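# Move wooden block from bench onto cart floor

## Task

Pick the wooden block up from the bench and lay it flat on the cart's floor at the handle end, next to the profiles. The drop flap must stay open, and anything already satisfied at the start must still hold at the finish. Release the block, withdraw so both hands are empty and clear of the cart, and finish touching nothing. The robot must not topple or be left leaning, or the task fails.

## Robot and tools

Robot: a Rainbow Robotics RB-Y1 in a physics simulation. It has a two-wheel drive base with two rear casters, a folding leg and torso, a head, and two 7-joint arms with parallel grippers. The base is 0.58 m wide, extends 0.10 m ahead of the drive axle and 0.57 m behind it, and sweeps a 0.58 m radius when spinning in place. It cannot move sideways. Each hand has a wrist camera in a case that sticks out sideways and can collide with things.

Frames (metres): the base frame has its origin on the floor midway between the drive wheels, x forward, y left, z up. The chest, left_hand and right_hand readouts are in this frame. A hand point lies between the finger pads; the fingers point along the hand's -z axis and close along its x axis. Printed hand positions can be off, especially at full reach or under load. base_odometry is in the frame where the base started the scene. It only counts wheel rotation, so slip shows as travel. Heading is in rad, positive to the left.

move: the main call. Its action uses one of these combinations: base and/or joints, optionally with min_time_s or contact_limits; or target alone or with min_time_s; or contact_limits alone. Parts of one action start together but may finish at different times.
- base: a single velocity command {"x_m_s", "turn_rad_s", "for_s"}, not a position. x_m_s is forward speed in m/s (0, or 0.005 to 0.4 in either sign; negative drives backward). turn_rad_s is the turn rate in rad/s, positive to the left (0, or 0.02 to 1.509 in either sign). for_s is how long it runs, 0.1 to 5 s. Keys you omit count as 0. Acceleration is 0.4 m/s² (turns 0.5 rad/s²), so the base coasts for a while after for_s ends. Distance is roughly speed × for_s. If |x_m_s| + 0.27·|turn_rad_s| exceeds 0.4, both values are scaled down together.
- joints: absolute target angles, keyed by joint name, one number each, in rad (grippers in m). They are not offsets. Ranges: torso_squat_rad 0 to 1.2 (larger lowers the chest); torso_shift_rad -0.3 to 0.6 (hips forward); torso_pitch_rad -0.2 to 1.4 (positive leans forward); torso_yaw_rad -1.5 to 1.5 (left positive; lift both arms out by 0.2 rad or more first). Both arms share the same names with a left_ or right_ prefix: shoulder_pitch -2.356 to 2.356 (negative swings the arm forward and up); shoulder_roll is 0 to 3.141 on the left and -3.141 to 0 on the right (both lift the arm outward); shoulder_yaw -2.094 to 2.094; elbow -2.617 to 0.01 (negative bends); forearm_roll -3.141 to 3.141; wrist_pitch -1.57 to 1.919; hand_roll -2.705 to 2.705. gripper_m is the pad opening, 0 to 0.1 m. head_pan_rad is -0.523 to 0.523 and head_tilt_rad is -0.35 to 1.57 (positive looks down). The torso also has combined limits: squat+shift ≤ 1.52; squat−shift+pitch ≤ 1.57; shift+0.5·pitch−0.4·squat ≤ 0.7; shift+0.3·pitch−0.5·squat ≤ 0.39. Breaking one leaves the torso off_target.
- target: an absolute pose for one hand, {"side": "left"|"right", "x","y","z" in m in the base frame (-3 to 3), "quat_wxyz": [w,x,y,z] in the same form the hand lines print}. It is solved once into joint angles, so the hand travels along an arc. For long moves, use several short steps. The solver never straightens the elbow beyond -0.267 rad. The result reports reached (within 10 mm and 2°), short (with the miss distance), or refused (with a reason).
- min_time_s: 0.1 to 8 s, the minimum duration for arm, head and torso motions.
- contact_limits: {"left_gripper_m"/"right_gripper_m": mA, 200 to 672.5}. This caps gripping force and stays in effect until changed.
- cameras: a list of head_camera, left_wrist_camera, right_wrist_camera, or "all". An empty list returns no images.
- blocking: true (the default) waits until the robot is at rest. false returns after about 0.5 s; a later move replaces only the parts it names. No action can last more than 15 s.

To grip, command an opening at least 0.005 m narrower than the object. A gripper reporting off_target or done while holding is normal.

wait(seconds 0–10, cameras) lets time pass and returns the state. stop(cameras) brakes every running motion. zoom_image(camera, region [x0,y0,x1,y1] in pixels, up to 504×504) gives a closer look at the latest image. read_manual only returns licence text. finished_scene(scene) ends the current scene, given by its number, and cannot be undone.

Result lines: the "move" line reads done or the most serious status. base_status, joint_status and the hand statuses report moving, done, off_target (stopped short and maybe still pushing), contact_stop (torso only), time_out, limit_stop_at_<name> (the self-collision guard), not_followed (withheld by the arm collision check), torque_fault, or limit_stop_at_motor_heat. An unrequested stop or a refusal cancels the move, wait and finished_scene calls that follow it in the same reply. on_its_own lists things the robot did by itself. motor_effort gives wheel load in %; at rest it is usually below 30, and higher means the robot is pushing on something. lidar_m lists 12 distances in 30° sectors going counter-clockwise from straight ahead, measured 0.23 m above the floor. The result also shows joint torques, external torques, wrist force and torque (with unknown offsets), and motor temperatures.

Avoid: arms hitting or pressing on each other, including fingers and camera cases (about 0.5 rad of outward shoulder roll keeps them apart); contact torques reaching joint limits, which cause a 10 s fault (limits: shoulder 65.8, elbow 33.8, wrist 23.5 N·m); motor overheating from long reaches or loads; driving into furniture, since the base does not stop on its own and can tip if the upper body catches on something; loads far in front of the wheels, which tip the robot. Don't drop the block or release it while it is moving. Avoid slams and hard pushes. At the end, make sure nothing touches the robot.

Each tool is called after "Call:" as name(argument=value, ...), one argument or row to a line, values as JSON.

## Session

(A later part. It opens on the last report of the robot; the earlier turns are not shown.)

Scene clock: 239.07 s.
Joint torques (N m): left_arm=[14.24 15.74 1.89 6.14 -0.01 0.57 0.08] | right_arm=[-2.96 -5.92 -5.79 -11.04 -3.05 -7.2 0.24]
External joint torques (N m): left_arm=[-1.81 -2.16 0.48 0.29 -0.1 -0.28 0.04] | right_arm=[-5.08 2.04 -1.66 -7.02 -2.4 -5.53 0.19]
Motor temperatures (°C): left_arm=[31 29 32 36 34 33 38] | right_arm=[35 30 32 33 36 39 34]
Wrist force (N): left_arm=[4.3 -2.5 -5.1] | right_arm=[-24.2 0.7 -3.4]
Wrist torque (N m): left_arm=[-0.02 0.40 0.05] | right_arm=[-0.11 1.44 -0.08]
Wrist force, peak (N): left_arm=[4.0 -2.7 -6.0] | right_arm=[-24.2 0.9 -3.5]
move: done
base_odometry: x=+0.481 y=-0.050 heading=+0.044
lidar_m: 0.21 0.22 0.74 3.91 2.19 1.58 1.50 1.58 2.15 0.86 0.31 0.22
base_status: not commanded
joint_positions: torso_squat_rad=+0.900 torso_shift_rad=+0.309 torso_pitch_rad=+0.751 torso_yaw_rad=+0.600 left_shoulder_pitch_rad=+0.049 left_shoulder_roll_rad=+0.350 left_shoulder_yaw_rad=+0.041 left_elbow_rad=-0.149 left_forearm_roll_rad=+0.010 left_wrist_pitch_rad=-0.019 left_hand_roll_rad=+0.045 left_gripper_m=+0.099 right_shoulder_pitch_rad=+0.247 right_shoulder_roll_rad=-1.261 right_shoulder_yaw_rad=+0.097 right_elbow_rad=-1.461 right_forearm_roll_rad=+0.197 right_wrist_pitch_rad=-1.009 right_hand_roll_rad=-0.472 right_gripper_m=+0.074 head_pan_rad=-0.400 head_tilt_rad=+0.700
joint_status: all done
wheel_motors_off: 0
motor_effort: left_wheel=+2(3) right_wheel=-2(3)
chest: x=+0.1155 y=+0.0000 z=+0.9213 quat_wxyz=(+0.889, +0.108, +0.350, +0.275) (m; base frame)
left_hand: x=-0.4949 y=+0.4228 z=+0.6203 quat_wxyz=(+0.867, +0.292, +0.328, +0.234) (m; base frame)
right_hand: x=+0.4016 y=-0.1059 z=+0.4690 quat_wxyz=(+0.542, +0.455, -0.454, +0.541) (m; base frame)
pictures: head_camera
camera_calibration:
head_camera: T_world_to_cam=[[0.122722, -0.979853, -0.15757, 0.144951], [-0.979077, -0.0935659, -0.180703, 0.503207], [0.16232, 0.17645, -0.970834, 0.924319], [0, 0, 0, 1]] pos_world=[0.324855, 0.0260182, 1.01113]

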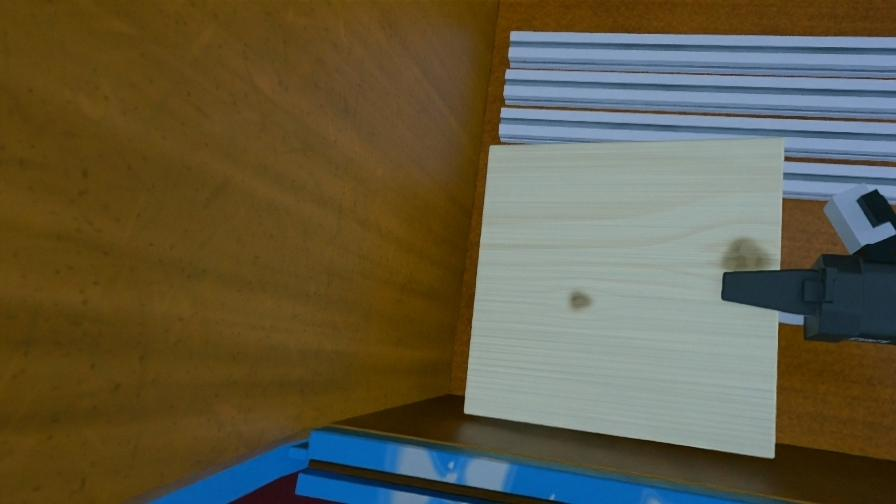

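Call:
move(
  target={"side":"right","x":0.408,"y":-0.105,"z":0.41,"quat_wxyz":[0.5406,0.4557,-0.4557,0.5406]},
  min_time_s=1.2,
  cameras=["head_camera"],
)

Scene clock: 248.90 s.
Joint torques (N m): left_arm=[14.24 15.25 2.2 6.17 0.09 0.68 0.12] | right_arm=[-4.13 -8.76 -4.83 -8.84 -3.5 -7.23 0.26]
External joint torques (N m): left_arm=[-1.81 -2.65 0.79 0.32 0.01 -0.17 0.09] | right_arm=[-5.19 0.95 -1.37 -5.86 -2.77 -5.53 0.21]
Motor temperatures (°C): left_arm=[31 29 32 36 34 33 38] | right_arm=[34 30 32 33 36 39 34]
Wrist force (N): left_arm=[4.3 -2.7 -6.0] | right_arm=[-23.7 2.0 -3.4]
Wrist torque (N m): left_arm=[-0.03 0.37 -0.01] | right_arm=[-0.01 1.51 -0.10]
Wrist force, peak (N): left_arm=[4.4 -3.2 -5.8] | right_arm=[-25.6 0.3 -2.8]
move: done
base_odometry: x=+0.481 y=-0.050 heading=+0.044
lidar_m: 0.21 0.22 0.75 3.91 2.18 1.57 1.50 1.58 2.16 0.86 0.31 0.22
base_status: not commanded
joint_positions: torso_squat_rad=+0.900 torso_shift_rad=+0.309 torso_pitch_rad=+0.751 torso_yaw_rad=+0.600 left_shoulder_pitch_rad=+0.049 left_shoulder_roll_rad=+0.350 left_shoulder_yaw_rad=+0.041 left_elbow_rad=-0.149 left_forearm_roll_rad=+0.010 left_wrist_pitch_rad=-0.019 left_hand_roll_rad=+0.045 left_gripper_m=+0.099 right_shoulder_pitch_rad=-0.072 right_shoulder_roll_rad=-1.126 right_shoulder_yaw_rad=+0.268 right_elbow_rad=-1.045 right_forearm_roll_rad=+0.303 right_wrist_pitch_rad=-1.192 right_hand_roll_rad=-0.463 right_gripper_m=+0.074 head_pan_rad=-0.400 head_tilt_rad=+0.700
joint_status: all done
wheel_motors_off: 0
motor_effort: left_wheel=+2(3) right_wheel=-1(3)
chest: x=+0.1155 y=+0.0000 z=+0.9213 quat_wxyz=(+0.889, +0.108, +0.350, +0.275) (m; base frame)
left_hand: x=-0.4949 y=+0.4228 z=+0.6203 quat_wxyz=(+0.867, +0.292, +0.328, +0.234) (m; base frame)
right_hand: x=+0.4073 y=-0.1057 z=+0.4094 quat_wxyz=(+0.543, +0.454, -0.454, +0.542) (m; base frame)
right_hand_status: reached (checked arc, planned for 1.2 s): 1 mm and 0.5 deg off.
pictures: head_camera
camera_calibration:
head_camera: T_world_to_cam=[[0.122708, -0.979852, -0.157585, 0.144971], [-0.979095, -0.0935677, -0.180605, 0.503114], [0.162222, 0.176452, -0.970849, 0.924367], [0, 0, 0, 1]] pos_world=[0.324855, 0.0260182, 1.01113]

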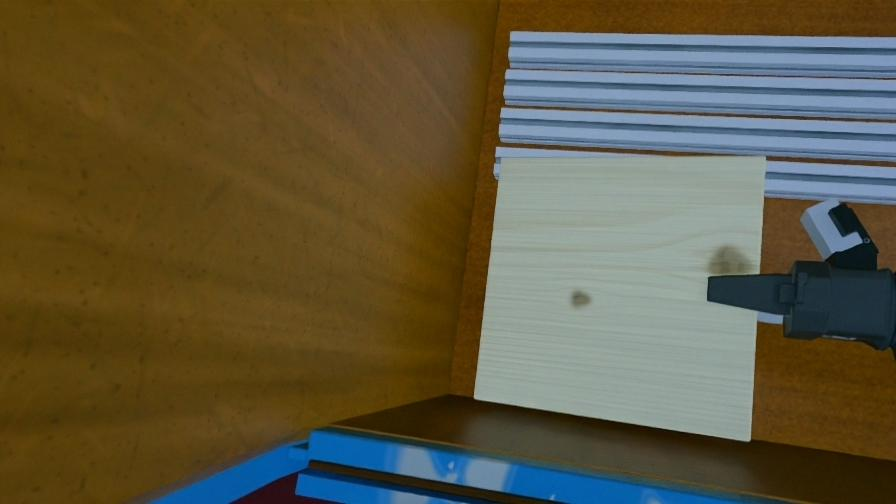

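Call:
move(
  target={"side":"right","x":0.405,"y":-0.105,"z":0.392,"quat_wxyz":[0.5406,0.4557,-0.4557,0.5406]},
  min_time_s=1.2,
  cameras=["head_camera"],
)

Call:
zoom_image(
  camera="head_camera",
  region=[440, 20, 840, 480],
)

Scene clock: 253.20 s.
Joint torques (N m): left_arm=[14.43 15.53 2.26 6.02 0.06 0.67 0.06] | right_arm=[-4.49 -7.98 -3.94 -7.9 -3.25 -7.28 0.27]
External joint torques (N m): left_arm=[-1.62 -2.36 0.85 0.18 -0.03 -0.18 0.02] | right_arm=[-5.2 1.8 -0.92 -5.42 -2.51 -5.58 0.22]
Motor temperatures (°C): left_arm=[31 29 32 36 34 33 38] | right_arm=[34 30 32 32 36 39 34]
Wrist force (N): left_arm=[3.6 -2.9 -5.7] | right_arm=[-23.5 1.1 -3.8]
Wrist torque (N m): left_arm=[-0.02 0.31 0.06] | right_arm=[-0.09 1.55 -0.08]
Wrist force, peak (N): left_arm=[4.1 -3.2 -5.7] | right_arm=[-24.5 0.2 -2.5]
move: done
base_odometry: x=+0.481 y=-0.050 heading=+0.044
lidar_m: 0.21 0.22 0.75 3.92 2.19 1.58 1.51 1.59 2.15 0.88 0.32 0.23
base_status: not commanded
joint_positions: torso_squat_rad=+0.900 torso_shift_rad=+0.309 torso_pitch_rad=+0.751 torso_yaw_rad=+0.600 left_shoulder_pitch_rad=+0.049 left_shoulder_roll_rad=+0.350 left_shoulder_yaw_rad=+0.041 left_elbow_rad=-0.149 left_forearm_roll_rad=+0.010 left_wrist_pitch_rad=-0.019 left_hand_roll_rad=+0.045 left_gripper_m=+0.099 right_shoulder_pitch_rad=-0.172 right_shoulder_roll_rad=-1.069 right_shoulder_yaw_rad=+0.309 right_elbow_rad=-0.877 right_forearm_roll_rad=+0.337 right_wrist_pitch_rad=-1.273 right_hand_roll_rad=-0.437 right_gripper_m=+0.074 head_pan_rad=-0.400 head_tilt_rad=+0.700
joint_status: all done
wheel_motors_off: 0
motor_effort: left_wheel=+2(3) right_wheel=-1(4)
chest: x=+0.1155 y=+0.0000 z=+0.9213 quat_wxyz=(+0.889, +0.108, +0.350, +0.275) (m; base frame)
left_hand: x=-0.4949 y=+0.4228 z=+0.6203 quat_wxyz=(+0.867, +0.292, +0.328, +0.234) (m; base frame)
right_hand: x=+0.4044 y=-0.1058 z=+0.3913 quat_wxyz=(+0.543, +0.454, -0.454, +0.541) (m; base frame)
right_hand_status: reached (checked arc, planned for 1.2 s): 1 mm and 0.4 deg off.
pictures: head_camera
camera_calibration:
head_camera: T_world_to_cam=[[0.122708, -0.979852, -0.157585, 0.144971], [-0.979095, -0.0935677, -0.180605, 0.503114], [0.162222, 0.176452, -0.970849, 0.924367], [0, 0, 0, 1]] pos_world=[0.324855, 0.0260182, 1.01113]

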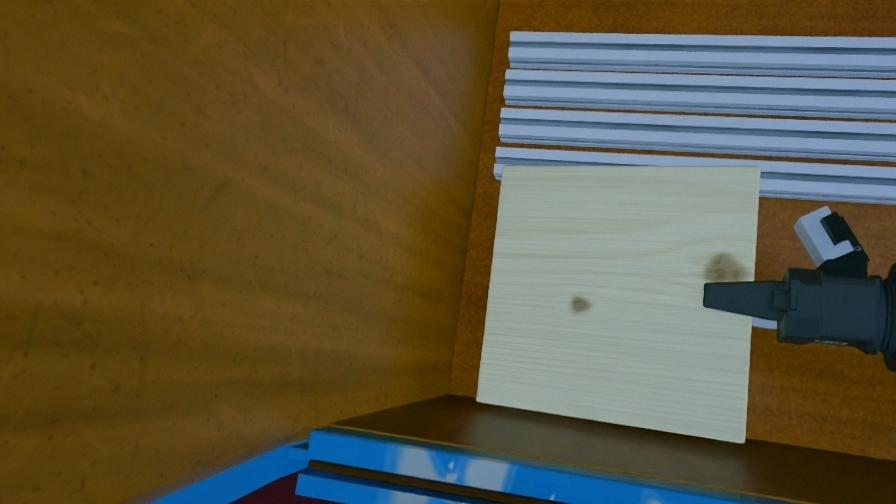

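Scaled by 1.096 from the camera's 896x504 image, which has a finer 1280x720 frame.

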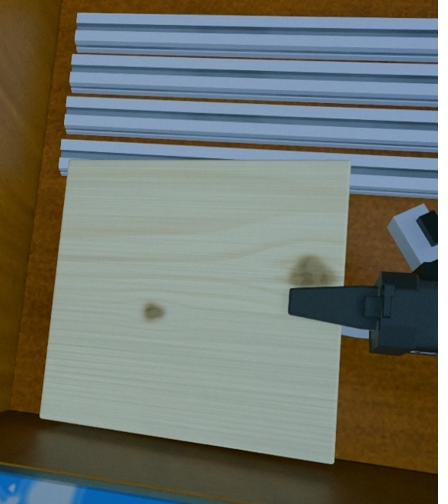

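Call:
move(
  target={"side":"right","x":0.404,"y":-0.105,"z":0.380,"quat_wxyz":[0.5406,0.4557,-0.4557,0.5406]},
  min_time_s=1.2,
  cameras=["head_camera"],
)

Call:
zoom_image(
  camera="head_camera",
  region=[440, 20, 840, 480],
)

Scene clock: 256.03 s.
Joint torques (N m): left_arm=[14.42 15.28 2.14 6.23 0 0.74 -0.04] | right_arm=[-5 -7.9 -3.17 -7.05 -3.15 -7.31 0.22]
External joint torques (N m): left_arm=[-1.63 -2.62 0.73 0.38 -0.08 -0.12 -0.08] | right_arm=[-5.3 1.87 -0.51 -5.03 -2.42 -5.59 0.17]
Motor temperatures (°C): left_arm=[31 29 32 36 34 33 38] | right_arm=[34 30 32 32 36 39 34]
Wrist force (N): left_arm=[3.8 -3.0 -5.6] | right_arm=[-23.9 1.0 -3.5]
Wrist torque (N m): left_arm=[0.00 0.37 0.06] | right_arm=[-0.12 1.50 -0.08]
Wrist force, peak (N): left_arm=[4.6 -2.7 -5.8] | right_arm=[-24.7 0.6 -3.1]
move: done
base_odometry: x=+0.481 y=-0.050 heading=+0.044
lidar_m: 0.20 0.22 0.76 3.91 2.19 1.57 1.51 1.58 2.15 0.87 0.31 0.22
base_status: not commanded
joint_positions: torso_squat_rad=+0.900 torso_shift_rad=+0.309 torso_pitch_rad=+0.751 torso_yaw_rad=+0.600 left_shoulder_pitch_rad=+0.049 left_shoulder_roll_rad=+0.350 left_shoulder_yaw_rad=+0.041 left_elbow_rad=-0.149 left_forearm_roll_rad=+0.010 left_wrist_pitch_rad=-0.019 left_hand_roll_rad=+0.045 left_gripper_m=+0.099 right_shoulder_pitch_rad=-0.253 right_shoulder_roll_rad=-1.026 right_shoulder_yaw_rad=+0.337 right_elbow_rad=-0.733 right_forearm_roll_rad=+0.363 right_wrist_pitch_rad=-1.341 right_hand_roll_rad=-0.415 right_gripper_m=+0.074 head_pan_rad=-0.400 head_tilt_rad=+0.700
joint_status: all done
wheel_motors_off: 0
motor_effort: left_wheel=+2(3) right_wheel=-1(3)
chest: x=+0.1155 y=+0.0000 z=+0.9213 quat_wxyz=(+0.889, +0.108, +0.350, +0.275) (m; base frame)
left_hand: x=-0.4949 y=+0.4228 z=+0.6203 quat_wxyz=(+0.867, +0.292, +0.328, +0.234) (m; base frame)
right_hand: x=+0.4035 y=-0.1059 z=+0.3793 quat_wxyz=(+0.542, +0.454, -0.454, +0.541) (m; base frame)
right_hand_status: reached (checked arc, planned for 1.2 s): 1 mm and 0.3 deg off.
pictures: head_camera
camera_calibration:
head_camera: T_world_to_cam=[[0.122708, -0.979852, -0.157585, 0.144971], [-0.979095, -0.0935677, -0.180605, 0.503114], [0.162222, 0.176452, -0.970849, 0.924367], [0, 0, 0, 1]] pos_world=[0.324855, 0.0260182, 1.01113]

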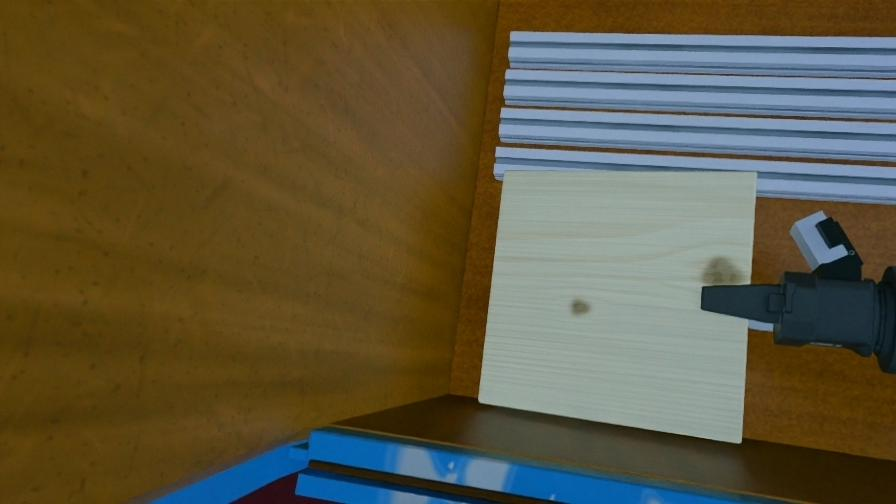

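Scaled by 1.096 from the camera's 896x504 image, which has a finer 1280x720 frame.

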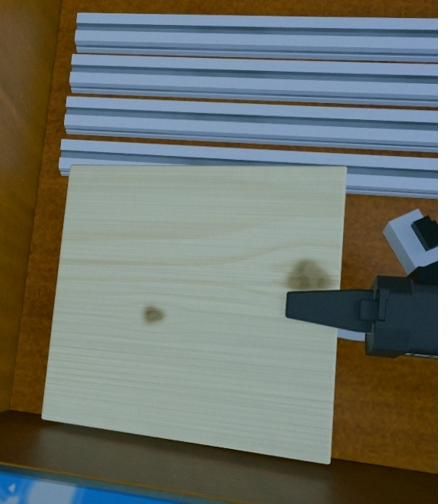

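Call:
move(
  target={"side":"right","x":0.404,"y":-0.105,"z":0.435,"quat_wxyz":[0.5406,0.4557,-0.4557,0.5406]},
  min_time_s=1.2,
  cameras=[],
)

Call:
move(
  joints={"torso_squat_rad":1.0,"torso_shift_rad":0.358},
  min_time_s=2,
  cameras=["head_camera"],
)

Scene clock: 258.80 s.
Joint torques (N m): left_arm=[14.03 15.78 2.15 6.28 0.01 0.69 -0.05] | right_arm=[-1.54 -8.67 -5.9 -10.91 -2.77 -7.56 -0.24]
External joint torques (N m): left_arm=[-2.02 -2.12 0.74 0.44 -0.08 -0.17 -0.09] | right_arm=[-3.11 0.56 -2.14 -7.47 -2.23 -5.79 -0.29]
Motor temperatures (°C): left_arm=[31 29 32 36 34 33 38] | right_arm=[34 31 32 32 36 39 34]
Wrist force (N): left_arm=[3.4 -2.8 -5.0] | right_arm=[-23.8 -1.4 -2.8]
Wrist torque (N m): left_arm=[0.00 0.31 0.08] | right_arm=[-0.57 1.55 -0.09]
Wrist force, peak (N): left_arm=[3.9 -3.2 -5.8] | right_arm=[-25.5 0.6 -2.6]
move: done
base_odometry: x=+0.481 y=-0.050 heading=+0.044
lidar_m: 0.21 0.22 0.76 3.91 2.17 1.59 1.50 1.59 2.15 0.86 0.32 0.22
base_status: not commanded
joint_positions: torso_squat_rad=+0.900 torso_shift_rad=+0.309 torso_pitch_rad=+0.751 torso_yaw_rad=+0.600 left_shoulder_pitch_rad=+0.049 left_shoulder_roll_rad=+0.350 left_shoulder_yaw_rad=+0.041 left_elbow_rad=-0.149 left_forearm_roll_rad=+0.010 left_wrist_pitch_rad=-0.019 left_hand_roll_rad=+0.045 left_gripper_m=+0.099 right_shoulder_pitch_rad=+0.051 right_shoulder_roll_rad=-1.184 right_shoulder_yaw_rad=+0.214 right_elbow_rad=-1.222 right_forearm_roll_rad=+0.257 right_wrist_pitch_rad=-1.125 right_hand_roll_rad=-0.468 right_gripper_m=+0.074 head_pan_rad=-0.400 head_tilt_rad=+0.700
joint_status: all done
wheel_motors_off: 0
motor_effort: left_wheel=+2(2) right_wheel=-3(4)
chest: x=+0.1155 y=+0.0000 z=+0.9213 quat_wxyz=(+0.889, +0.108, +0.350, +0.275) (m; base frame)
left_hand: x=-0.4949 y=+0.4228 z=+0.6203 quat_wxyz=(+0.867, +0.292, +0.328, +0.234) (m; base frame)
right_hand: x=+0.4035 y=-0.1057 z=+0.4343 quat_wxyz=(+0.539, +0.458, -0.455, +0.540) (m; base frame)
right_hand_status: reached (checked arc, planned for 1.2 s): 1 mm and 0.4 deg off.
pictures: none
No camera images: "cameras" was empty.

Scene clock: 261.10 s.
Joint torques (N m): left_arm=[14.36 15.51 2.36 6.09 0.02 0.62 0.02] | right_arm=[-25.44 16.15 -7.85 -14.97 -3.26 -7.14 -0.15]
External joint torques (N m): left_arm=[-1.67 -2.26 0.96 0.25 -0.06 -0.24 -0.01] | right_arm=[-27.06 25.53 -4.04 -11.64 -2.55 -5.47 -0.2]
Motor temperatures (°C): left_arm=[31 29 32 36 34 33 38] | right_arm=[34 31 32 32 36 39 34]
Wrist force (N): left_arm=[3.4 -3.4 -4.6] | right_arm=[-23.8 0.9 -3.8]
Wrist torque (N m): left_arm=[0.03 0.30 0.11] | right_arm=[-0.14 1.49 -0.12]
Wrist force, peak (N): left_arm=[4.1 -3.2 -5.8] | right_arm=[-26.0 0.5 -3.2]
move: done
base_odometry: x=+0.481 y=-0.050 heading=+0.045
lidar_m: 0.21 0.22 0.76 3.91 2.17 1.59 1.51 1.59 2.15 0.87 0.32 0.23
base_status: not commanded
joint_positions: torso_squat_rad=+1.000 torso_shift_rad=+0.356 torso_pitch_rad=+0.746 torso_yaw_rad=+0.598 left_shoulder_pitch_rad=+0.049 left_shoulder_roll_rad=+0.350 left_shoulder_yaw_rad=+0.041 left_elbow_rad=-0.149 left_forearm_roll_rad=+0.010 left_wrist_pitch_rad=-0.019 left_hand_roll_rad=+0.045 left_gripper_m=+0.099 right_shoulder_pitch_rad=+0.057 right_shoulder_roll_rad=-1.191 right_shoulder_yaw_rad=+0.215 right_elbow_rad=-1.220 right_forearm_roll_rad=+0.257 right_wrist_pitch_rad=-1.125 right_hand_roll_rad=-0.468 right_gripper_m=+0.074 head_pan_rad=-0.400 head_tilt_rad=+0.700
joint_status: all done
wheel_motors_off: 0
motor_effort: left_wheel=+5(5) right_wheel=-9(11)
chest: x=+0.1139 y=+0.0014 z=+0.8621 quat_wxyz=(+0.890, +0.106, +0.349, +0.275) (m; base frame)
left_hand: x=-0.4951 y=+0.4229 z=+0.5567 quat_wxyz=(+0.869, +0.290, +0.327, +0.234) (m; base frame)
right_hand: x=+0.4032 y=-0.1092 z=+0.3758 quat_wxyz=(+0.540, +0.455, -0.452, +0.545) (m; base frame)
pictures: head_camera
camera_calibration:
head_camera: T_world_to_cam=[[0.123602, -0.980431, -0.153226, 0.133373], [-0.978211, -0.0944248, -0.184899, 0.494617], [0.166813, 0.172741, -0.970739, 0.866282], [0, 0, 0, 1]] pos_world=[0.322847, 0.0278244, 0.952824]

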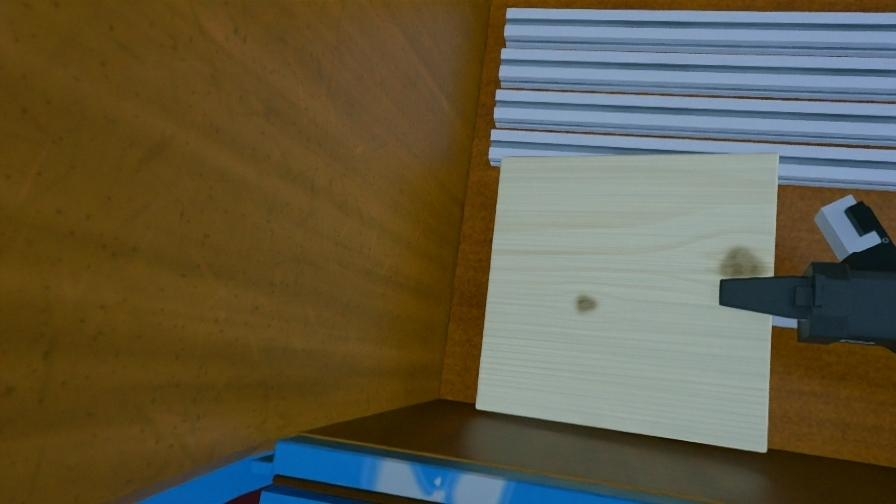

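Call:
move(
  joints={"torso_squat_rad":0.9,"torso_shift_rad":0.309,"torso_pitch_rad":0.75},
  min_time_s=2,
  cameras=[],
)

Call:
move(
  target={"side":"right","x":0.402,"y":-0.105,"z":0.385,"quat_wxyz":[0.5406,0.4557,-0.4557,0.5406]},
  min_time_s=1.2,
  cameras=[],
)

Call:
move(
  joints={"torso_squat_rad":0.92,"torso_shift_rad":0.318},
  min_time_s=1,
  cameras=["head_camera"],
)

Scene clock: 266.87 s.
Joint torques (N m): left_arm=[14.48 15.6 2.25 6.17 -0.02 0.6 -0.03] | right_arm=[-3.82 -6.88 -7.78 -11.03 -3.32 -7.31 -0.23]
External joint torques (N m): left_arm=[-1.58 -2.29 0.85 0.32 -0.1 -0.25 -0.07] | right_arm=[-5.42 2.35 -4.02 -7.6 -2.61 -5.63 -0.28]
Motor temperatures (°C): left_arm=[31 29 32 36 34 33 38] | right_arm=[35 31 32 32 36 39 34]
Wrist force (N): left_arm=[4.0 -2.3 -5.5] | right_arm=[-23.8 0.8 -3.6]
Wrist torque (N m): left_arm=[-0.08 0.38 0.03] | right_arm=[-0.16 1.48 -0.08]
Wrist force, peak (N): left_arm=[4.3 -3.5 -5.9] | right_arm=[-24.9 0.7 -3.5]
move: done
base_odometry: x=+0.481 y=-0.050 heading=+0.045
lidar_m: 0.21 0.23 0.76 3.90 2.18 1.57 1.51 1.60 2.14 0.87 0.32 0.22
base_status: not commanded
joint_positions: torso_squat_rad=+0.900 torso_shift_rad=+0.309 torso_pitch_rad=+0.751 torso_yaw_rad=+0.600 left_shoulder_pitch_rad=+0.049 left_shoulder_roll_rad=+0.350 left_shoulder_yaw_rad=+0.041 left_elbow_rad=-0.149 left_forearm_roll_rad=+0.010 left_wrist_pitch_rad=-0.019 left_hand_roll_rad=+0.045 left_gripper_m=+0.099 right_shoulder_pitch_rad=+0.052 right_shoulder_roll_rad=-1.185 right_shoulder_yaw_rad=+0.215 right_elbow_rad=-1.221 right_forearm_roll_rad=+0.257 right_wrist_pitch_rad=-1.125 right_hand_roll_rad=-0.468 right_gripper_m=+0.074 head_pan_rad=-0.400 head_tilt_rad=+0.700
joint_status: all done
wheel_motors_off: 0
motor_effort: left_wheel=+4(6) right_wheel=-4(10)
chest: x=+0.1155 y=+0.0001 z=+0.9212 quat_wxyz=(+0.889, +0.108, +0.350, +0.275) (m; base frame)
left_hand: x=-0.4949 y=+0.4229 z=+0.6203 quat_wxyz=(+0.867, +0.292, +0.328, +0.234) (m; base frame)
right_hand: x=+0.4031 y=-0.1060 z=+0.4340 quat_wxyz=(+0.539, +0.458, -0.455, +0.540) (m; base frame)
pictures: none
No camera images: "cameras" was empty.

Scene clock: 268.40 s.
Joint torques (N m): left_arm=[14.04 15.71 2.11 6.27 0 0.62 -0.01] | right_arm=[-4.5 -9.14 -3.93 -7.68 -3.38 -7.32 0.33]
External joint torques (N m): left_arm=[-2.02 -2.19 0.71 0.42 -0.09 -0.24 -0.04] | right_arm=[-5.14 0.54 -1.11 -5.41 -2.68 -5.61 0.29]
Motor temperatures (°C): left_arm=[31 29 32 36 34 33 38] | right_arm=[35 31 32 32 36 39 34]
Wrist force (N): left_arm=[3.6 -2.4 -5.8] | right_arm=[-24.5 2.1 -3.2]
Wrist torque (N m): left_arm=[-0.11 0.29 0.05] | right_arm=[0.01 1.37 -0.08]
Wrist force, peak (N): left_arm=[3.4 -3.4 -6.2] | right_arm=[-25.1 0.4 -3.3]
move: done
base_odometry: x=+0.481 y=-0.050 heading=+0.045
lidar_m: 0.21 0.22 0.77 3.92 2.17 1.58 1.51 1.59 2.15 0.87 0.31 0.21
base_status: not commanded
joint_positions: torso_squat_rad=+0.900 torso_shift_rad=+0.309 torso_pitch_rad=+0.751 torso_yaw_rad=+0.600 left_shoulder_pitch_rad=+0.049 left_shoulder_roll_rad=+0.350 left_shoulder_yaw_rad=+0.041 left_elbow_rad=-0.149 left_forearm_roll_rad=+0.010 left_wrist_pitch_rad=-0.019 left_hand_roll_rad=+0.045 left_gripper_m=+0.099 right_shoulder_pitch_rad=-0.203 right_shoulder_roll_rad=-1.047 right_shoulder_yaw_rad=+0.324 right_elbow_rad=-0.817 right_forearm_roll_rad=+0.346 right_wrist_pitch_rad=-1.299 right_hand_roll_rad=-0.422 right_gripper_m=+0.074 head_pan_rad=-0.400 head_tilt_rad=+0.700
joint_status: all done
wheel_motors_off: 0
motor_effort: left_wheel=+4(5) right_wheel=-4(6)
chest: x=+0.1155 y=+0.0001 z=+0.9212 quat_wxyz=(+0.889, +0.108, +0.350, +0.275) (m; base frame)
left_hand: x=-0.4949 y=+0.4229 z=+0.6203 quat_wxyz=(+0.867, +0.292, +0.328, +0.234) (m; base frame)
right_hand: x=+0.4013 y=-0.1056 z=+0.3845 quat_wxyz=(+0.543, +0.454, -0.454, +0.542) (m; base frame)
right_hand_status: reached (checked arc, planned for 1.2 s): 1 mm and 0.5 deg off.
pictures: none
No camera images: "cameras" was empty.

Scene clock: 269.70 s.
Joint torques (N m): left_arm=[14.3 15.69 2.27 6.23 0.1 0.7 0.04] | right_arm=[-3.98 -8.76 -4.22 -7.61 -3.3 -7.24 0.31]
External joint torques (N m): left_arm=[-1.75 -2.2 0.86 0.39 0.01 -0.15 0] | right_arm=[-4.61 0.93 -1.39 -5.34 -2.57 -5.52 0.26]
Motor temperatures (°C): left_arm=[31 29 32 36 34 33 38] | right_arm=[35 31 32 32 36 39 34]
Wrist force (N): left_arm=[3.6 -3.3 -5.3] | right_arm=[-23.5 1.0 -3.2]
Wrist torque (N m): left_arm=[0.04 0.34 0.09] | right_arm=[-0.14 1.51 -0.12]
Wrist force, peak (N): left_arm=[3.7 -3.3 -6.1] | right_arm=[-24.3 0.9 -3.8]
move: done
base_odometry: x=+0.481 y=-0.050 heading=+0.045
lidar_m: 0.21 0.22 0.75 3.91 2.17 1.58 1.50 1.59 2.15 0.85 0.31 0.21
base_status: not commanded
joint_positions: torso_squat_rad=+0.920 torso_shift_rad=+0.318 torso_pitch_rad=+0.751 torso_yaw_rad=+0.600 left_shoulder_pitch_rad=+0.049 left_shoulder_roll_rad=+0.350 left_shoulder_yaw_rad=+0.041 left_elbow_rad=-0.149 left_forearm_roll_rad=+0.010 left_wrist_pitch_rad=-0.019 left_hand_roll_rad=+0.045 left_gripper_m=+0.099 right_shoulder_pitch_rad=-0.203 right_shoulder_roll_rad=-1.047 right_shoulder_yaw_rad=+0.324 right_elbow_rad=-0.817 right_forearm_roll_rad=+0.346 right_wrist_pitch_rad=-1.299 right_hand_roll_rad=-0.422 right_gripper_m=+0.074 head_pan_rad=-0.400 head_tilt_rad=+0.700
joint_status: all done
wheel_motors_off: 0
motor_effort: left_wheel=+4(5) right_wheel=-3(6)
chest: x=+0.1158 y=+0.0001 z=+0.9096 quat_wxyz=(+0.889, +0.108, +0.350, +0.275) (m; base frame)
left_hand: x=-0.4946 y=+0.4229 z=+0.6086 quat_wxyz=(+0.867, +0.292, +0.328, +0.234) (m; base frame)
right_hand: x=+0.4016 y=-0.1056 z=+0.3729 quat_wxyz=(+0.543, +0.454, -0.454, +0.542) (m; base frame)
pictures: head_camera
camera_calibration:
head_camera: T_world_to_cam=[[0.122708, -0.97987, -0.157475, 0.143091], [-0.979078, -0.0935693, -0.180694, 0.50129], [0.162322, 0.176353, -0.970851, 0.912929], [0, 0, 0, 1]] pos_world=[0.325055, 0.0261185, 0.999431]

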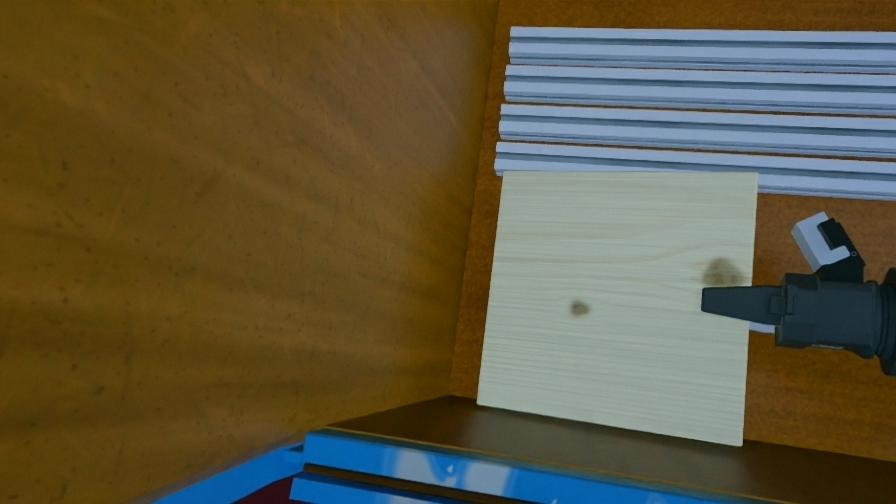

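Call:
move(
  target={"side":"right","x":0.402,"y":-0.105,"z":0.362,"quat_wxyz":[0.5406,0.4557,-0.4557,0.5406]},
  min_time_s=1,
  cameras=[],
)

Call:
move(
  target={"side":"right","x":0.402,"y":-0.105,"z":0.353,"quat_wxyz":[0.5406,0.4557,-0.4557,0.5406]},
  min_time_s=1,
  cameras=["head_camera"],
)

Call:
zoom_image(
  camera="head_camera",
  region=[440, 100, 840, 480],
)

Scene clock: 272.60 s.
Joint torques (N m): left_arm=[14.14 15.36 2.37 6.24 -0.06 0.71 0.02] | right_arm=[-8.5 5.44 -3.35 -5.6 -2.32 -5.25 0.68]
External joint torques (N m): left_arm=[-1.9 -2.48 0.97 0.4 -0.15 -0.14 -0.01] | right_arm=[-8.61 15.23 -0.88 -3.89 -1.6 -3.52 0.63]
Motor temperatures (°C): left_arm=[31 29 32 36 34 33 38] | right_arm=[35 31 32 32 36 39 34]
Wrist force (N): left_arm=[3.6 -3.0 -5.2] | right_arm=[-19.6 1.1 -3.8]
Wrist torque (N m): left_arm=[-0.03 0.34 0.01] | right_arm=[-0.06 0.49 -0.58]
Wrist force, peak (N): left_arm=[4.2 -2.3 -6.2] | right_arm=[-24.7 -0.9 -2.8]
move: done
base_odometry: x=+0.481 y=-0.050 heading=+0.045
lidar_m: 0.21 0.22 0.75 3.91 2.19 1.56 1.51 1.59 2.16 0.87 0.33 0.22
base_status: not commanded
joint_positions: torso_squat_rad=+0.920 torso_shift_rad=+0.317 torso_pitch_rad=+0.749 torso_yaw_rad=+0.600 left_shoulder_pitch_rad=+0.049 left_shoulder_roll_rad=+0.350 left_shoulder_yaw_rad=+0.041 left_elbow_rad=-0.149 left_forearm_roll_rad=+0.010 left_wrist_pitch_rad=-0.019 left_hand_roll_rad=+0.045 left_gripper_m=+0.099 right_shoulder_pitch_rad=-0.293 right_shoulder_roll_rad=-1.006 right_shoulder_yaw_rad=+0.353 right_elbow_rad=-0.654 right_forearm_roll_rad=+0.374 right_wrist_pitch_rad=-1.378 right_hand_roll_rad=-0.397 right_gripper_m=+0.074 head_pan_rad=-0.400 head_tilt_rad=+0.700
joint_status: all done
wheel_motors_off: 0
motor_effort: left_wheel=+2(5) right_wheel=-10(10)
chest: x=+0.1150 y=+0.0006 z=+0.9101 quat_wxyz=(+0.889, +0.107, +0.349, +0.275) (m; base frame)
left_hand: x=-0.4949 y=+0.4228 z=+0.6072 quat_wxyz=(+0.868, +0.292, +0.327, +0.234) (m; base frame)
right_hand: x=+0.4025 y=-0.1072 z=+0.3629 quat_wxyz=(+0.542, +0.452, -0.454, +0.543) (m; base frame)
right_hand_status: reached (checked arc, planned for 1.0 s): 2 mm and 0.6 deg off.
pictures: none
No camera images: "cameras" was empty.

Scene clock: 273.93 s.
Joint torques (N m): left_arm=[14.02 15.7 2.38 6.08 0.11 0.71 0.02] | right_arm=[3.8 5.78 -0.02 -0.79 -1.26 -0.41 -0.34]
External joint torques (N m): left_arm=[-2.01 -2.16 0.98 0.24 0.03 -0.15 -0.02] | right_arm=[4.43 15.4 1.96 0.31 -0.58 1.34 -0.39]
Motor temperatures (°C): left_arm=[31 29 32 36 34 33 38] | right_arm=[35 31 32 32 36 39 34]
Wrist force (N): left_arm=[3.3 -2.8 -5.2] | right_arm=[-7.8 3.7 8.0]
Wrist torque (N m): left_arm=[-0.02 0.32 0.05] | right_arm=[0.10 -1.75 0.45]
Wrist force, peak (N): left_arm=[4.1 -2.9 -6.2] | right_arm=[-25.2 -1.9 -3.9]
move: done
base_odometry: x=+0.481 y=-0.050 heading=+0.045
lidar_m: 0.21 0.21 0.30 3.92 2.19 1.58 1.51 1.58 2.13 0.87 0.32 0.22
base_status: not commanded
joint_positions: torso_squat_rad=+0.920 torso_shift_rad=+0.318 torso_pitch_rad=+0.749 torso_yaw_rad=+0.600 left_shoulder_pitch_rad=+0.049 left_shoulder_roll_rad=+0.350 left_shoulder_yaw_rad=+0.041 left_elbow_rad=-0.149 left_forearm_roll_rad=+0.010 left_wrist_pitch_rad=-0.019 left_hand_roll_rad=+0.045 left_gripper_m=+0.099 right_shoulder_pitch_rad=-0.397 right_shoulder_roll_rad=-0.957 right_shoulder_yaw_rad=+0.382 right_elbow_rad=-0.467 right_forearm_roll_rad=+0.403 right_wrist_pitch_rad=-1.465 right_hand_roll_rad=-0.365 right_gripper_m=+0.074 head_pan_rad=-0.400 head_tilt_rad=+0.700
joint_status: all done
wheel_motors_off: 0
motor_effort: left_wheel=+0(5) right_wheel=-23(35)
chest: x=+0.1152 y=+0.0004 z=+0.9099 quat_wxyz=(+0.889, +0.108, +0.350, +0.275) (m; base frame)
left_hand: x=-0.4948 y=+0.4227 z=+0.6076 quat_wxyz=(+0.868, +0.292, +0.328, +0.234) (m; base frame)
right_hand: x=+0.4036 y=-0.1056 z=+0.3536 quat_wxyz=(+0.542, +0.452, -0.455, +0.543) (m; base frame)
right_hand_status: reached (checked arc, planned for 1.0 s): 2 mm and 0.5 deg off.
pictures: head_camera
camera_calibration:
head_camera: T_world_to_cam=[[0.123248, -0.979938, -0.156628, 0.142659], [-0.97876, -0.0939779, -0.1822, 0.502179], [0.163825, 0.175757, -0.970706, 0.913032], [0, 0, 0, 1]] pos_world=[0.324353, 0.0265187, 1.00013]

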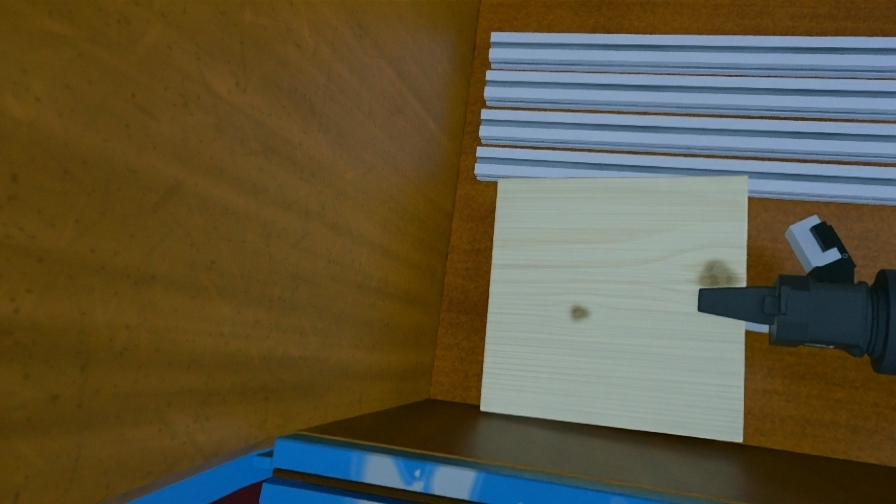

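Scaled by 1.260 from the camera's 896x504 image, which has a finer 1280x720 frame.

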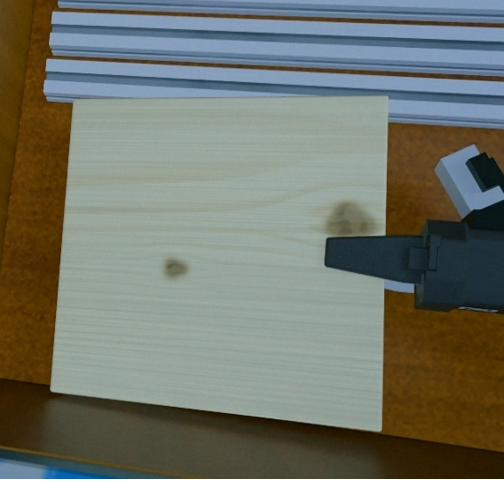

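Call:
move(
  target={"side":"right","x":0.402,"y":-0.105,"z":0.385,"quat_wxyz":[0.5406,0.4557,-0.4557,0.5406]},
  min_time_s=1,
  cameras=[],
)

Call:
move(
  joints={"torso_squat_rad":0.82,"torso_shift_rad":0.31,"torso_pitch_rad":0.87},
  min_time_s=1.5,
  cameras=["head_camera"],
)

Scene clock: 281.17 s.
Joint torques (N m): left_arm=[14.01 15.59 2.16 6 0.03 0.7 -0.08] | right_arm=[-1.97 -8.8 -5.87 -8.77 -3 -7.53 -0.18]
External joint torques (N m): left_arm=[-2.04 -2.3 0.76 0.16 -0.06 -0.16 -0.11] | right_arm=[-2.81 0.9 -2.87 -6.27 -2.53 -5.62 -0.23]
Motor temperatures (°C): left_arm=[31 29 32 36 34 33 38] | right_arm=[34 31 32 32 36 39 34]
Wrist force (N): left_arm=[3.5 -3.3 -5.3] | right_arm=[-23.4 0.6 -2.3]
Wrist torque (N m): left_arm=[0.02 0.30 0.03] | right_arm=[-0.42 1.64 -0.13]
Wrist force, peak (N): left_arm=[4.3 -2.9 -5.9] | right_arm=[-29.2 0.2 -5.2]
move: done
base_odometry: x=+0.481 y=-0.050 heading=+0.045
lidar_m: 0.20 0.22 0.31 3.91 2.18 1.59 1.49 1.59 2.16 0.85 0.31 0.22
base_status: not commanded
joint_positions: torso_squat_rad=+0.920 torso_shift_rad=+0.318 torso_pitch_rad=+0.751 torso_yaw_rad=+0.600 left_shoulder_pitch_rad=+0.049 left_shoulder_roll_rad=+0.350 left_shoulder_yaw_rad=+0.041 left_elbow_rad=-0.149 left_forearm_roll_rad=+0.010 left_wrist_pitch_rad=-0.019 left_hand_roll_rad=+0.045 left_gripper_m=+0.099 right_shoulder_pitch_rad=-0.162 right_shoulder_roll_rad=-1.071 right_shoulder_yaw_rad=+0.309 right_elbow_rad=-0.888 right_forearm_roll_rad=+0.330 right_wrist_pitch_rad=-1.285 right_hand_roll_rad=-0.434 right_gripper_m=+0.074 head_pan_rad=-0.400 head_tilt_rad=+0.700
joint_status: all done
wheel_motors_off: 0
motor_effort: left_wheel=+3(4) right_wheel=-5(25)
chest: x=+0.1157 y=+0.0001 z=+0.9096 quat_wxyz=(+0.889, +0.108, +0.350, +0.275) (m; base frame)
left_hand: x=-0.4947 y=+0.4228 z=+0.6085 quat_wxyz=(+0.867, +0.292, +0.328, +0.234) (m; base frame)
right_hand: x=+0.4011 y=-0.1055 z=+0.3838 quat_wxyz=(+0.538, +0.460, -0.456, +0.539) (m; base frame)
right_hand_status: reached (checked arc, planned for 1.0 s): 2 mm and 0.7 deg off.
pictures: none
No camera images: "cameras" was empty.

Scene clock: 282.97 s.
Joint torques (N m): left_arm=[15.97 16 2.58 6.73 0.05 0.89 0.08] | right_arm=[10.61 4.43 7.8 -11.77 2.53 -12.65 -1.76]
External joint torques (N m): left_arm=[-2.12 -2.27 1.13 0.16 -0.03 -0.14 0.04] | right_arm=[7.93 12.1 9.89 -9.45 3.06 -10.86 -1.81]
Motor temperatures (°C): left_arm=[31 29 32 36 34 33 38] | right_arm=[34 31 32 32 36 39 34]
Wrist force (N): left_arm=[4.3 -2.6 -4.8] | right_arm=[-29.4 -28.9 1.0]
Wrist torque (N m): left_arm=[-0.08 0.37 0.07] | right_arm=[-0.94 2.02 1.65]
Wrist force, peak (N): left_arm=[4.3 -3.1 -6.1] | right_arm=[-32.7 -36.4 1.5]
move: done
base_odometry: x=+0.481 y=-0.050 heading=+0.045
lidar_m: 0.19 0.19 0.28 3.91 2.18 1.57 1.51 1.60 2.16 0.84 0.29 0.21
base_status: not commanded
joint_positions: torso_squat_rad=+0.820 torso_shift_rad=+0.310 torso_pitch_rad=+0.870 torso_yaw_rad=+0.600 left_shoulder_pitch_rad=+0.049 left_shoulder_roll_rad=+0.350 left_shoulder_yaw_rad=+0.041 left_elbow_rad=-0.149 left_forearm_roll_rad=+0.010 left_wrist_pitch_rad=-0.019 left_hand_roll_rad=+0.045 left_gripper_m=+0.099 right_shoulder_pitch_rad=-0.164 right_shoulder_roll_rad=-1.073 right_shoulder_yaw_rad=+0.306 right_elbow_rad=-0.887 right_forearm_roll_rad=+0.329 right_wrist_pitch_rad=-1.284 right_hand_roll_rad=-0.434 right_gripper_m=+0.074 head_pan_rad=-0.400 head_tilt_rad=+0.700
joint_status: all done
wheel_motors_off: 0
motor_effort: left_wheel=-4(4) right_wheel=-11(12)
chest: x=+0.1544 y=+0.0001 z=+0.9347 quat_wxyz=(+0.866, +0.125, +0.403, +0.268) (m; base frame)
left_hand: x=-0.4875 y=+0.4228 z=+0.7088 quat_wxyz=(+0.846, +0.306, +0.379, +0.216) (m; base frame)
right_hand: x=+0.3784 y=-0.1059 z=+0.3787 quat_wxyz=(+0.564, +0.489, -0.425, +0.511) (m; base frame)
pictures: head_camera
camera_calibration:
head_camera: T_world_to_cam=[[0.103019, -0.979854, -0.171096, 0.158074], [-0.993652, -0.0935639, -0.0624573, 0.435449], [0.0451907, 0.176444, -0.983273, 0.960722], [0, 0, 0, 1]] pos_world=[0.372984, 0.0261183, 0.998894]

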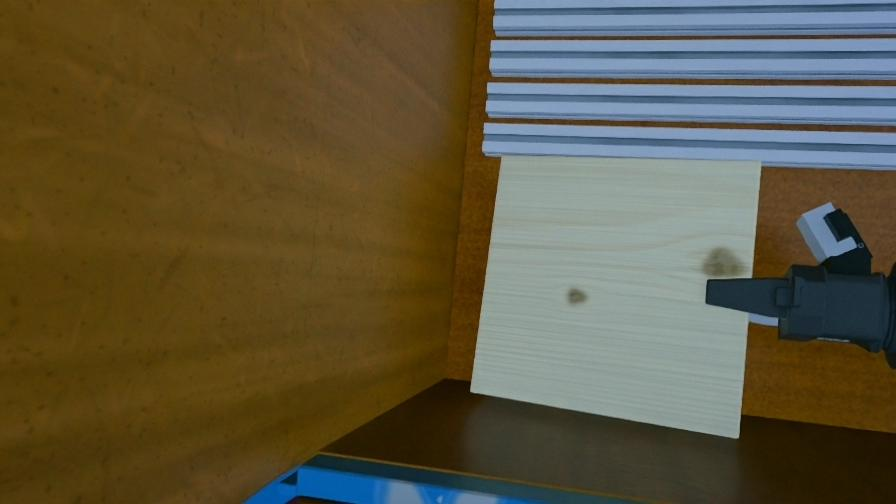

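Call:
move(
  target={"side":"right","x":0.398,"y":-0.105,"z":0.385,"quat_wxyz":[0.5406,0.4557,-0.4557,0.5406]},
  min_time_s=1,
  cameras=["head_camera"],
)

Call:
move(
  joints={"head_tilt_rad":0.5},
  cameras=["head_camera"],
)

Scene clock: 285.47 s.
Joint torques (N m): left_arm=[15.99 16.08 2.39 6.87 0 0.82 0.06] | right_arm=[1.13 -8.17 -5.98 -9.55 -2.87 -7.4 0.3]
External joint torques (N m): left_arm=[-2.11 -2.19 0.94 0.3 -0.09 -0.2 0.02] | right_arm=[-1.12 -0.07 -3.52 -6.98 -2.27 -5.64 0.25]
Motor temperatures (°C): left_arm=[31 29 32 36 34 33 38] | right_arm=[34 31 32 32 36 39 34]
Wrist force (N): left_arm=[4.1 -3.1 -5.0] | right_arm=[-22.9 1.5 -3.0]
Wrist torque (N m): left_arm=[0.04 0.36 -0.01] | right_arm=[-0.19 1.62 -0.14]
Wrist force, peak (N): left_arm=[5.1 -3.7 -5.2] | right_arm=[-30.3 -29.4 1.1]
move: done
base_odometry: x=+0.481 y=-0.050 heading=+0.045
lidar_m: 0.20 0.20 0.28 3.92 2.18 1.57 1.50 1.58 2.16 0.85 0.30 0.21
base_status: not commanded
joint_positions: torso_squat_rad=+0.820 torso_shift_rad=+0.310 torso_pitch_rad=+0.871 torso_yaw_rad=+0.600 left_shoulder_pitch_rad=+0.049 left_shoulder_roll_rad=+0.350 left_shoulder_yaw_rad=+0.041 left_elbow_rad=-0.149 left_forearm_roll_rad=+0.010 left_wrist_pitch_rad=-0.019 left_hand_roll_rad=+0.045 left_gripper_m=+0.099 right_shoulder_pitch_rad=-0.154 right_shoulder_roll_rad=-1.098 right_shoulder_yaw_rad=+0.269 right_elbow_rad=-0.933 right_forearm_roll_rad=+0.332 right_wrist_pitch_rad=-1.255 right_hand_roll_rad=-0.364 right_gripper_m=+0.074 head_pan_rad=-0.400 head_tilt_rad=+0.700
joint_status: all done
wheel_motors_off: 0
motor_effort: left_wheel=+0(4) right_wheel=-7(13)
chest: x=+0.1544 y=+0.0001 z=+0.9347 quat_wxyz=(+0.866, +0.125, +0.403, +0.268) (m; base frame)
left_hand: x=-0.4876 y=+0.4228 z=+0.7088 quat_wxyz=(+0.846, +0.306, +0.380, +0.216) (m; base frame)
right_hand: x=+0.3972 y=-0.1054 z=+0.3844 quat_wxyz=(+0.540, +0.459, -0.455, +0.540) (m; base frame)
right_hand_status: reached (checked arc, planned for 1.0 s): 1 mm and 0.4 deg off.
pictures: head_camera
camera_calibration:
head_camera: T_world_to_cam=[[0.102986, -0.979853, -0.171118, 0.158091], [-0.993665, -0.0935653, -0.0622553, 0.435246], [0.0449904, 0.176445, -0.983282, 0.960708], [0, 0, 0, 1]] pos_world=[0.372985, 0.0261183, 0.998795]

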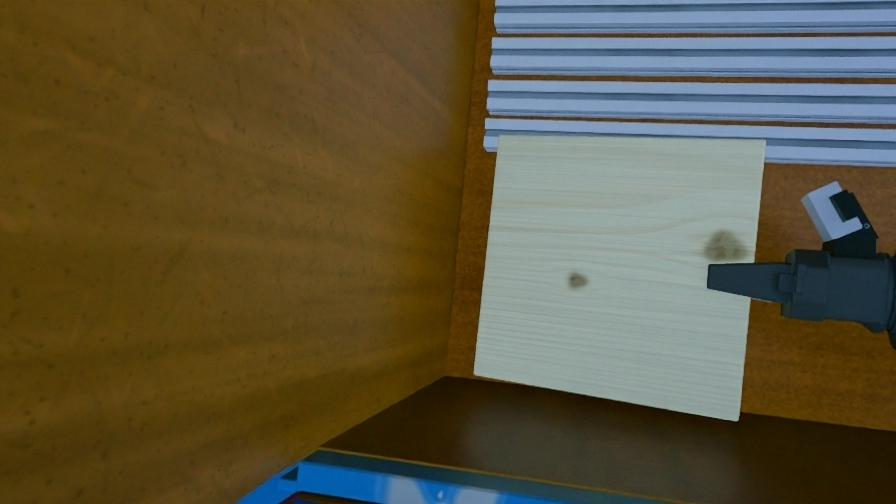

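Scene clock: 286.20 s.
Joint torques (N m): left_arm=[15.9 16.26 2.21 6.72 0.05 0.81 -0.02] | right_arm=[0.98 -8.35 -6.02 -9.41 -2.76 -7.34 0.26]
External joint torques (N m): left_arm=[-2.19 -2.01 0.76 0.15 -0.03 -0.21 -0.05] | right_arm=[-1.26 -0.25 -3.56 -6.84 -2.16 -5.58 0.21]
Motor temperatures (°C): left_arm=[31 29 32 36 34 33 38] | right_arm=[34 31 32 32 36 39 34]
Wrist force (N): left_arm=[3.8 -3.3 -4.8] | right_arm=[-23.1 1.7 -3.3]
Wrist torque (N m): left_arm=[0.03 0.31 0.02] | right_arm=[-0.20 1.66 -0.15]
Wrist force, peak (N): left_arm=[3.7 -4.2 -5.1] | right_arm=[-24.0 2.0 -3.2]
move: done
base_odometry: x=+0.481 y=-0.050 heading=+0.045
lidar_m: 0.19 0.20 0.29 3.92 2.19 1.58 1.51 1.59 2.15 0.87 0.29 0.21
base_status: not commanded
joint_positions: torso_squat_rad=+0.820 torso_shift_rad=+0.310 torso_pitch_rad=+0.871 torso_yaw_rad=+0.600 left_shoulder_pitch_rad=+0.049 left_shoulder_roll_rad=+0.350 left_shoulder_yaw_rad=+0.041 left_elbow_rad=-0.149 left_forearm_roll_rad=+0.010 left_wrist_pitch_rad=-0.019 left_hand_roll_rad=+0.045 left_gripper_m=+0.099 right_shoulder_pitch_rad=-0.154 right_shoulder_roll_rad=-1.098 right_shoulder_yaw_rad=+0.269 right_elbow_rad=-0.933 right_forearm_roll_rad=+0.332 right_wrist_pitch_rad=-1.255 right_hand_roll_rad=-0.364 right_gripper_m=+0.074 head_pan_rad=-0.400 head_tilt_rad=+0.500
joint_status: all done
wheel_motors_off: 0
motor_effort: left_wheel=+0(1) right_wheel=-8(8)
chest: x=+0.1544 y=+0.0001 z=+0.9347 quat_wxyz=(+0.866, +0.125, +0.403, +0.268) (m; base frame)
left_hand: x=-0.4876 y=+0.4228 z=+0.7088 quat_wxyz=(+0.846, +0.306, +0.380, +0.216) (m; base frame)
right_hand: x=+0.3972 y=-0.1054 z=+0.3844 quat_wxyz=(+0.540, +0.459, -0.455, +0.540) (m; base frame)
pictures: head_camera
camera_calibration:
head_camera: T_world_to_cam=[[0.107253, -0.978599, -0.175613, 0.161402], [-0.964642, -0.0596541, -0.256723, 0.629734], [0.240753, 0.196938, -0.950397, 0.863451], [0, 0, 0, 1]] pos_world=[0.382279, 0.0254679, 1.01063]

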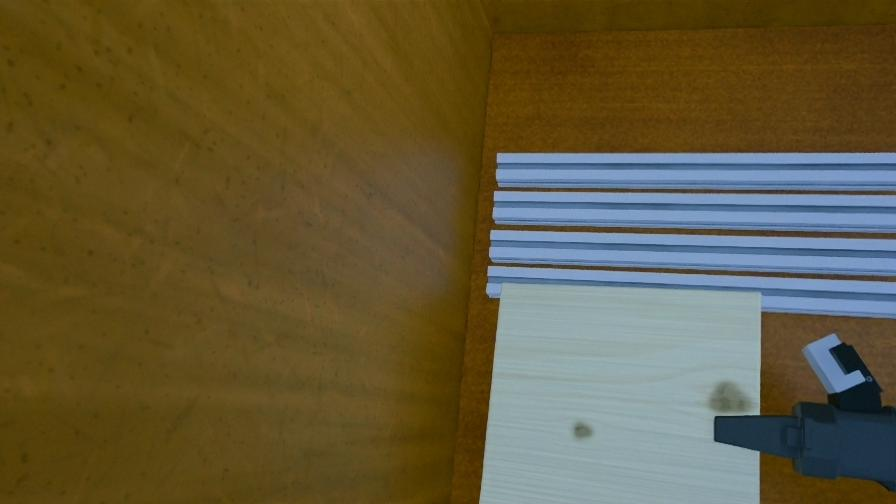

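Call:
move(
  target={"side":"right","x":0.392,"y":-0.105,"z":0.365,"quat_wxyz":[0.5406,0.4557,-0.4557,0.5406]},
  min_time_s=1,
  cameras=[],
)

Call:
move(
  target={"side":"right","x":0.392,"y":-0.105,"z":0.354,"quat_wxyz":[0.5406,0.4557,-0.4557,0.5406]},
  min_time_s=1,
  cameras=["head_camera"],
)

Call:
zoom_image(
  camera="head_camera",
  region=[440, 140, 840, 500],
)

Scene clock: 291.17 s.
Joint torques (N m): left_arm=[15.86 16.04 2.37 6.91 0.01 0.91 0.09] | right_arm=[-1.45 -5.98 -2.05 -5.63 -1.93 -5.72 0.2]
External joint torques (N m): left_arm=[-2.22 -2.23 0.92 0.34 -0.07 -0.11 0.05] | right_arm=[-3.4 2.03 -0.02 -3.7 -1.36 -3.94 0.15]
Motor temperatures (°C): left_arm=[31 29 32 36 34 33 38] | right_arm=[34 31 32 32 36 39 34]
Wrist force (N): left_arm=[4.4 -2.5 -5.2] | right_arm=[-20.1 1.8 -2.2]
Wrist torque (N m): left_arm=[-0.03 0.38 0.06] | right_arm=[-0.05 0.84 -0.25]
Wrist force, peak (N): left_arm=[5.1 -3.7 -5.3] | right_arm=[-24.3 1.4 -2.7]
move: done
base_odometry: x=+0.481 y=-0.050 heading=+0.045
lidar_m: 0.19 0.20 0.29 3.91 2.18 1.59 1.51 1.58 2.14 0.87 0.29 0.21
base_status: not commanded
joint_positions: torso_squat_rad=+0.820 torso_shift_rad=+0.310 torso_pitch_rad=+0.870 torso_yaw_rad=+0.600 left_shoulder_pitch_rad=+0.049 left_shoulder_roll_rad=+0.350 left_shoulder_yaw_rad=+0.041 left_elbow_rad=-0.149 left_forearm_roll_rad=+0.010 left_wrist_pitch_rad=-0.019 left_hand_roll_rad=+0.045 left_gripper_m=+0.099 right_shoulder_pitch_rad=-0.257 right_shoulder_roll_rad=-1.037 right_shoulder_yaw_rad=+0.307 right_elbow_rad=-0.749 right_forearm_roll_rad=+0.367 right_wrist_pitch_rad=-1.330 right_hand_roll_rad=-0.326 right_gripper_m=+0.074 head_pan_rad=-0.400 head_tilt_rad=+0.500
joint_status: all done
wheel_motors_off: 0
motor_effort: left_wheel=+2(3) right_wheel=-4(8)
chest: x=+0.1543 y=+0.0001 z=+0.9347 quat_wxyz=(+0.866, +0.125, +0.403, +0.268) (m; base frame)
left_hand: x=-0.4876 y=+0.4228 z=+0.7088 quat_wxyz=(+0.846, +0.306, +0.379, +0.216) (m; base frame)
right_hand: x=+0.3917 y=-0.1055 z=+0.3649 quat_wxyz=(+0.543, +0.454, -0.454, +0.542) (m; base frame)
right_hand_status: reached (checked arc, planned for 1.0 s): 1 mm and 0.4 deg off.
pictures: none
No camera images: "cameras" was empty.

Scene clock: 292.50 s.
Joint torques (N m): left_arm=[16.05 15.91 2.11 6.78 0 0.89 0.11] | right_arm=[0.17 -6.21 0.22 -0.58 0.58 -0.93 0.72]
External joint torques (N m): left_arm=[-2.03 -2.36 0.66 0.22 -0.08 -0.13 0.07] | right_arm=[-1.16 1.82 1.93 0.74 1.13 0.85 0.68]
Motor temperatures (°C): left_arm=[31 29 32 36 34 33 38] | right_arm=[34 31 32 32 36 39 34]
Wrist force (N): left_arm=[4.7 -3.7 -5.1] | right_arm=[-8.0 -0.9 2.9]
Wrist torque (N m): left_arm=[0.08 0.42 0.05] | right_arm=[-0.59 -1.83 -1.13]
Wrist force, peak (N): left_arm=[5.1 -3.5 -5.1] | right_arm=[-24.8 1.3 -3.5]
move: done
base_odometry: x=+0.481 y=-0.050 heading=+0.044
lidar_m: 0.19 0.19 0.29 3.92 2.18 1.58 1.52 1.58 2.15 0.86 0.29 0.21
base_status: not commanded
joint_positions: torso_squat_rad=+0.820 torso_shift_rad=+0.310 torso_pitch_rad=+0.870 torso_yaw_rad=+0.600 left_shoulder_pitch_rad=+0.049 left_shoulder_roll_rad=+0.350 left_shoulder_yaw_rad=+0.041 left_elbow_rad=-0.149 left_forearm_roll_rad=+0.010 left_wrist_pitch_rad=-0.019 left_hand_roll_rad=+0.045 left_gripper_m=+0.099 right_shoulder_pitch_rad=-0.359 right_shoulder_roll_rad=-0.992 right_shoulder_yaw_rad=+0.338 right_elbow_rad=-0.571 right_forearm_roll_rad=+0.397 right_wrist_pitch_rad=-1.415 right_hand_roll_rad=-0.299 right_gripper_m=+0.074 head_pan_rad=-0.400 head_tilt_rad=+0.500
joint_status: all done
wheel_motors_off: 0
motor_effort: left_wheel=+3(3) right_wheel=+0(6)
chest: x=+0.1542 y=+0.0001 z=+0.9348 quat_wxyz=(+0.866, +0.125, +0.403, +0.268) (m; base frame)
left_hand: x=-0.4877 y=+0.4228 z=+0.7087 quat_wxyz=(+0.846, +0.306, +0.379, +0.216) (m; base frame)
right_hand: x=+0.3922 y=-0.1050 z=+0.3547 quat_wxyz=(+0.542, +0.454, -0.455, +0.541) (m; base frame)
right_hand_status: reached (checked arc, planned for 1.0 s): 1 mm and 0.3 deg off.
pictures: head_camera
camera_calibration:
head_camera: T_world_to_cam=[[0.107238, -0.978627, -0.17547, 0.161349], [-0.964496, -0.0595562, -0.257296, 0.630041], [0.241346, 0.196832, -0.950268, 0.863452], [0, 0, 0, 1]] pos_world=[0.381977, 0.0254684, 1.01093]

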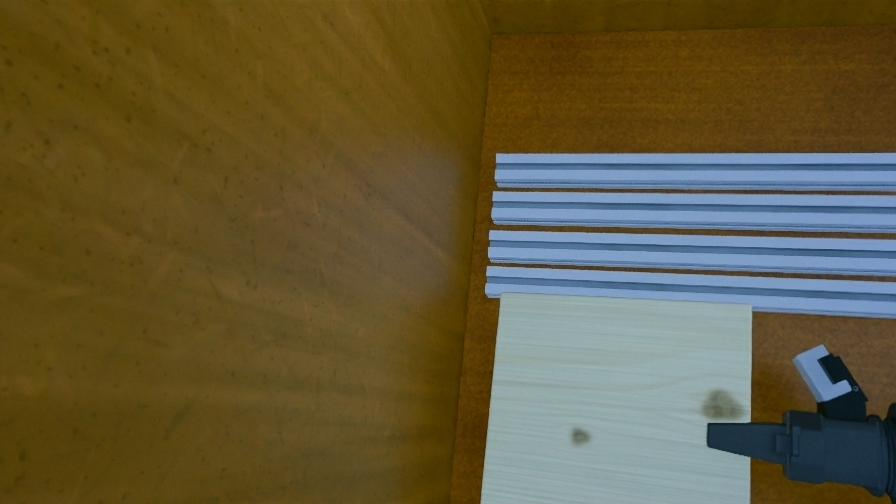

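Scaled by 1.260 from the camera's 896x504 image, which has a finer 1280x720 frame.

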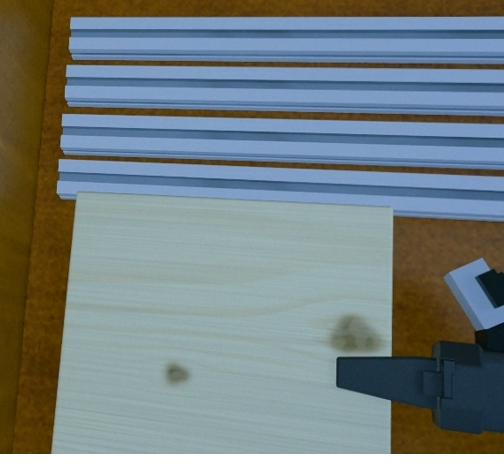

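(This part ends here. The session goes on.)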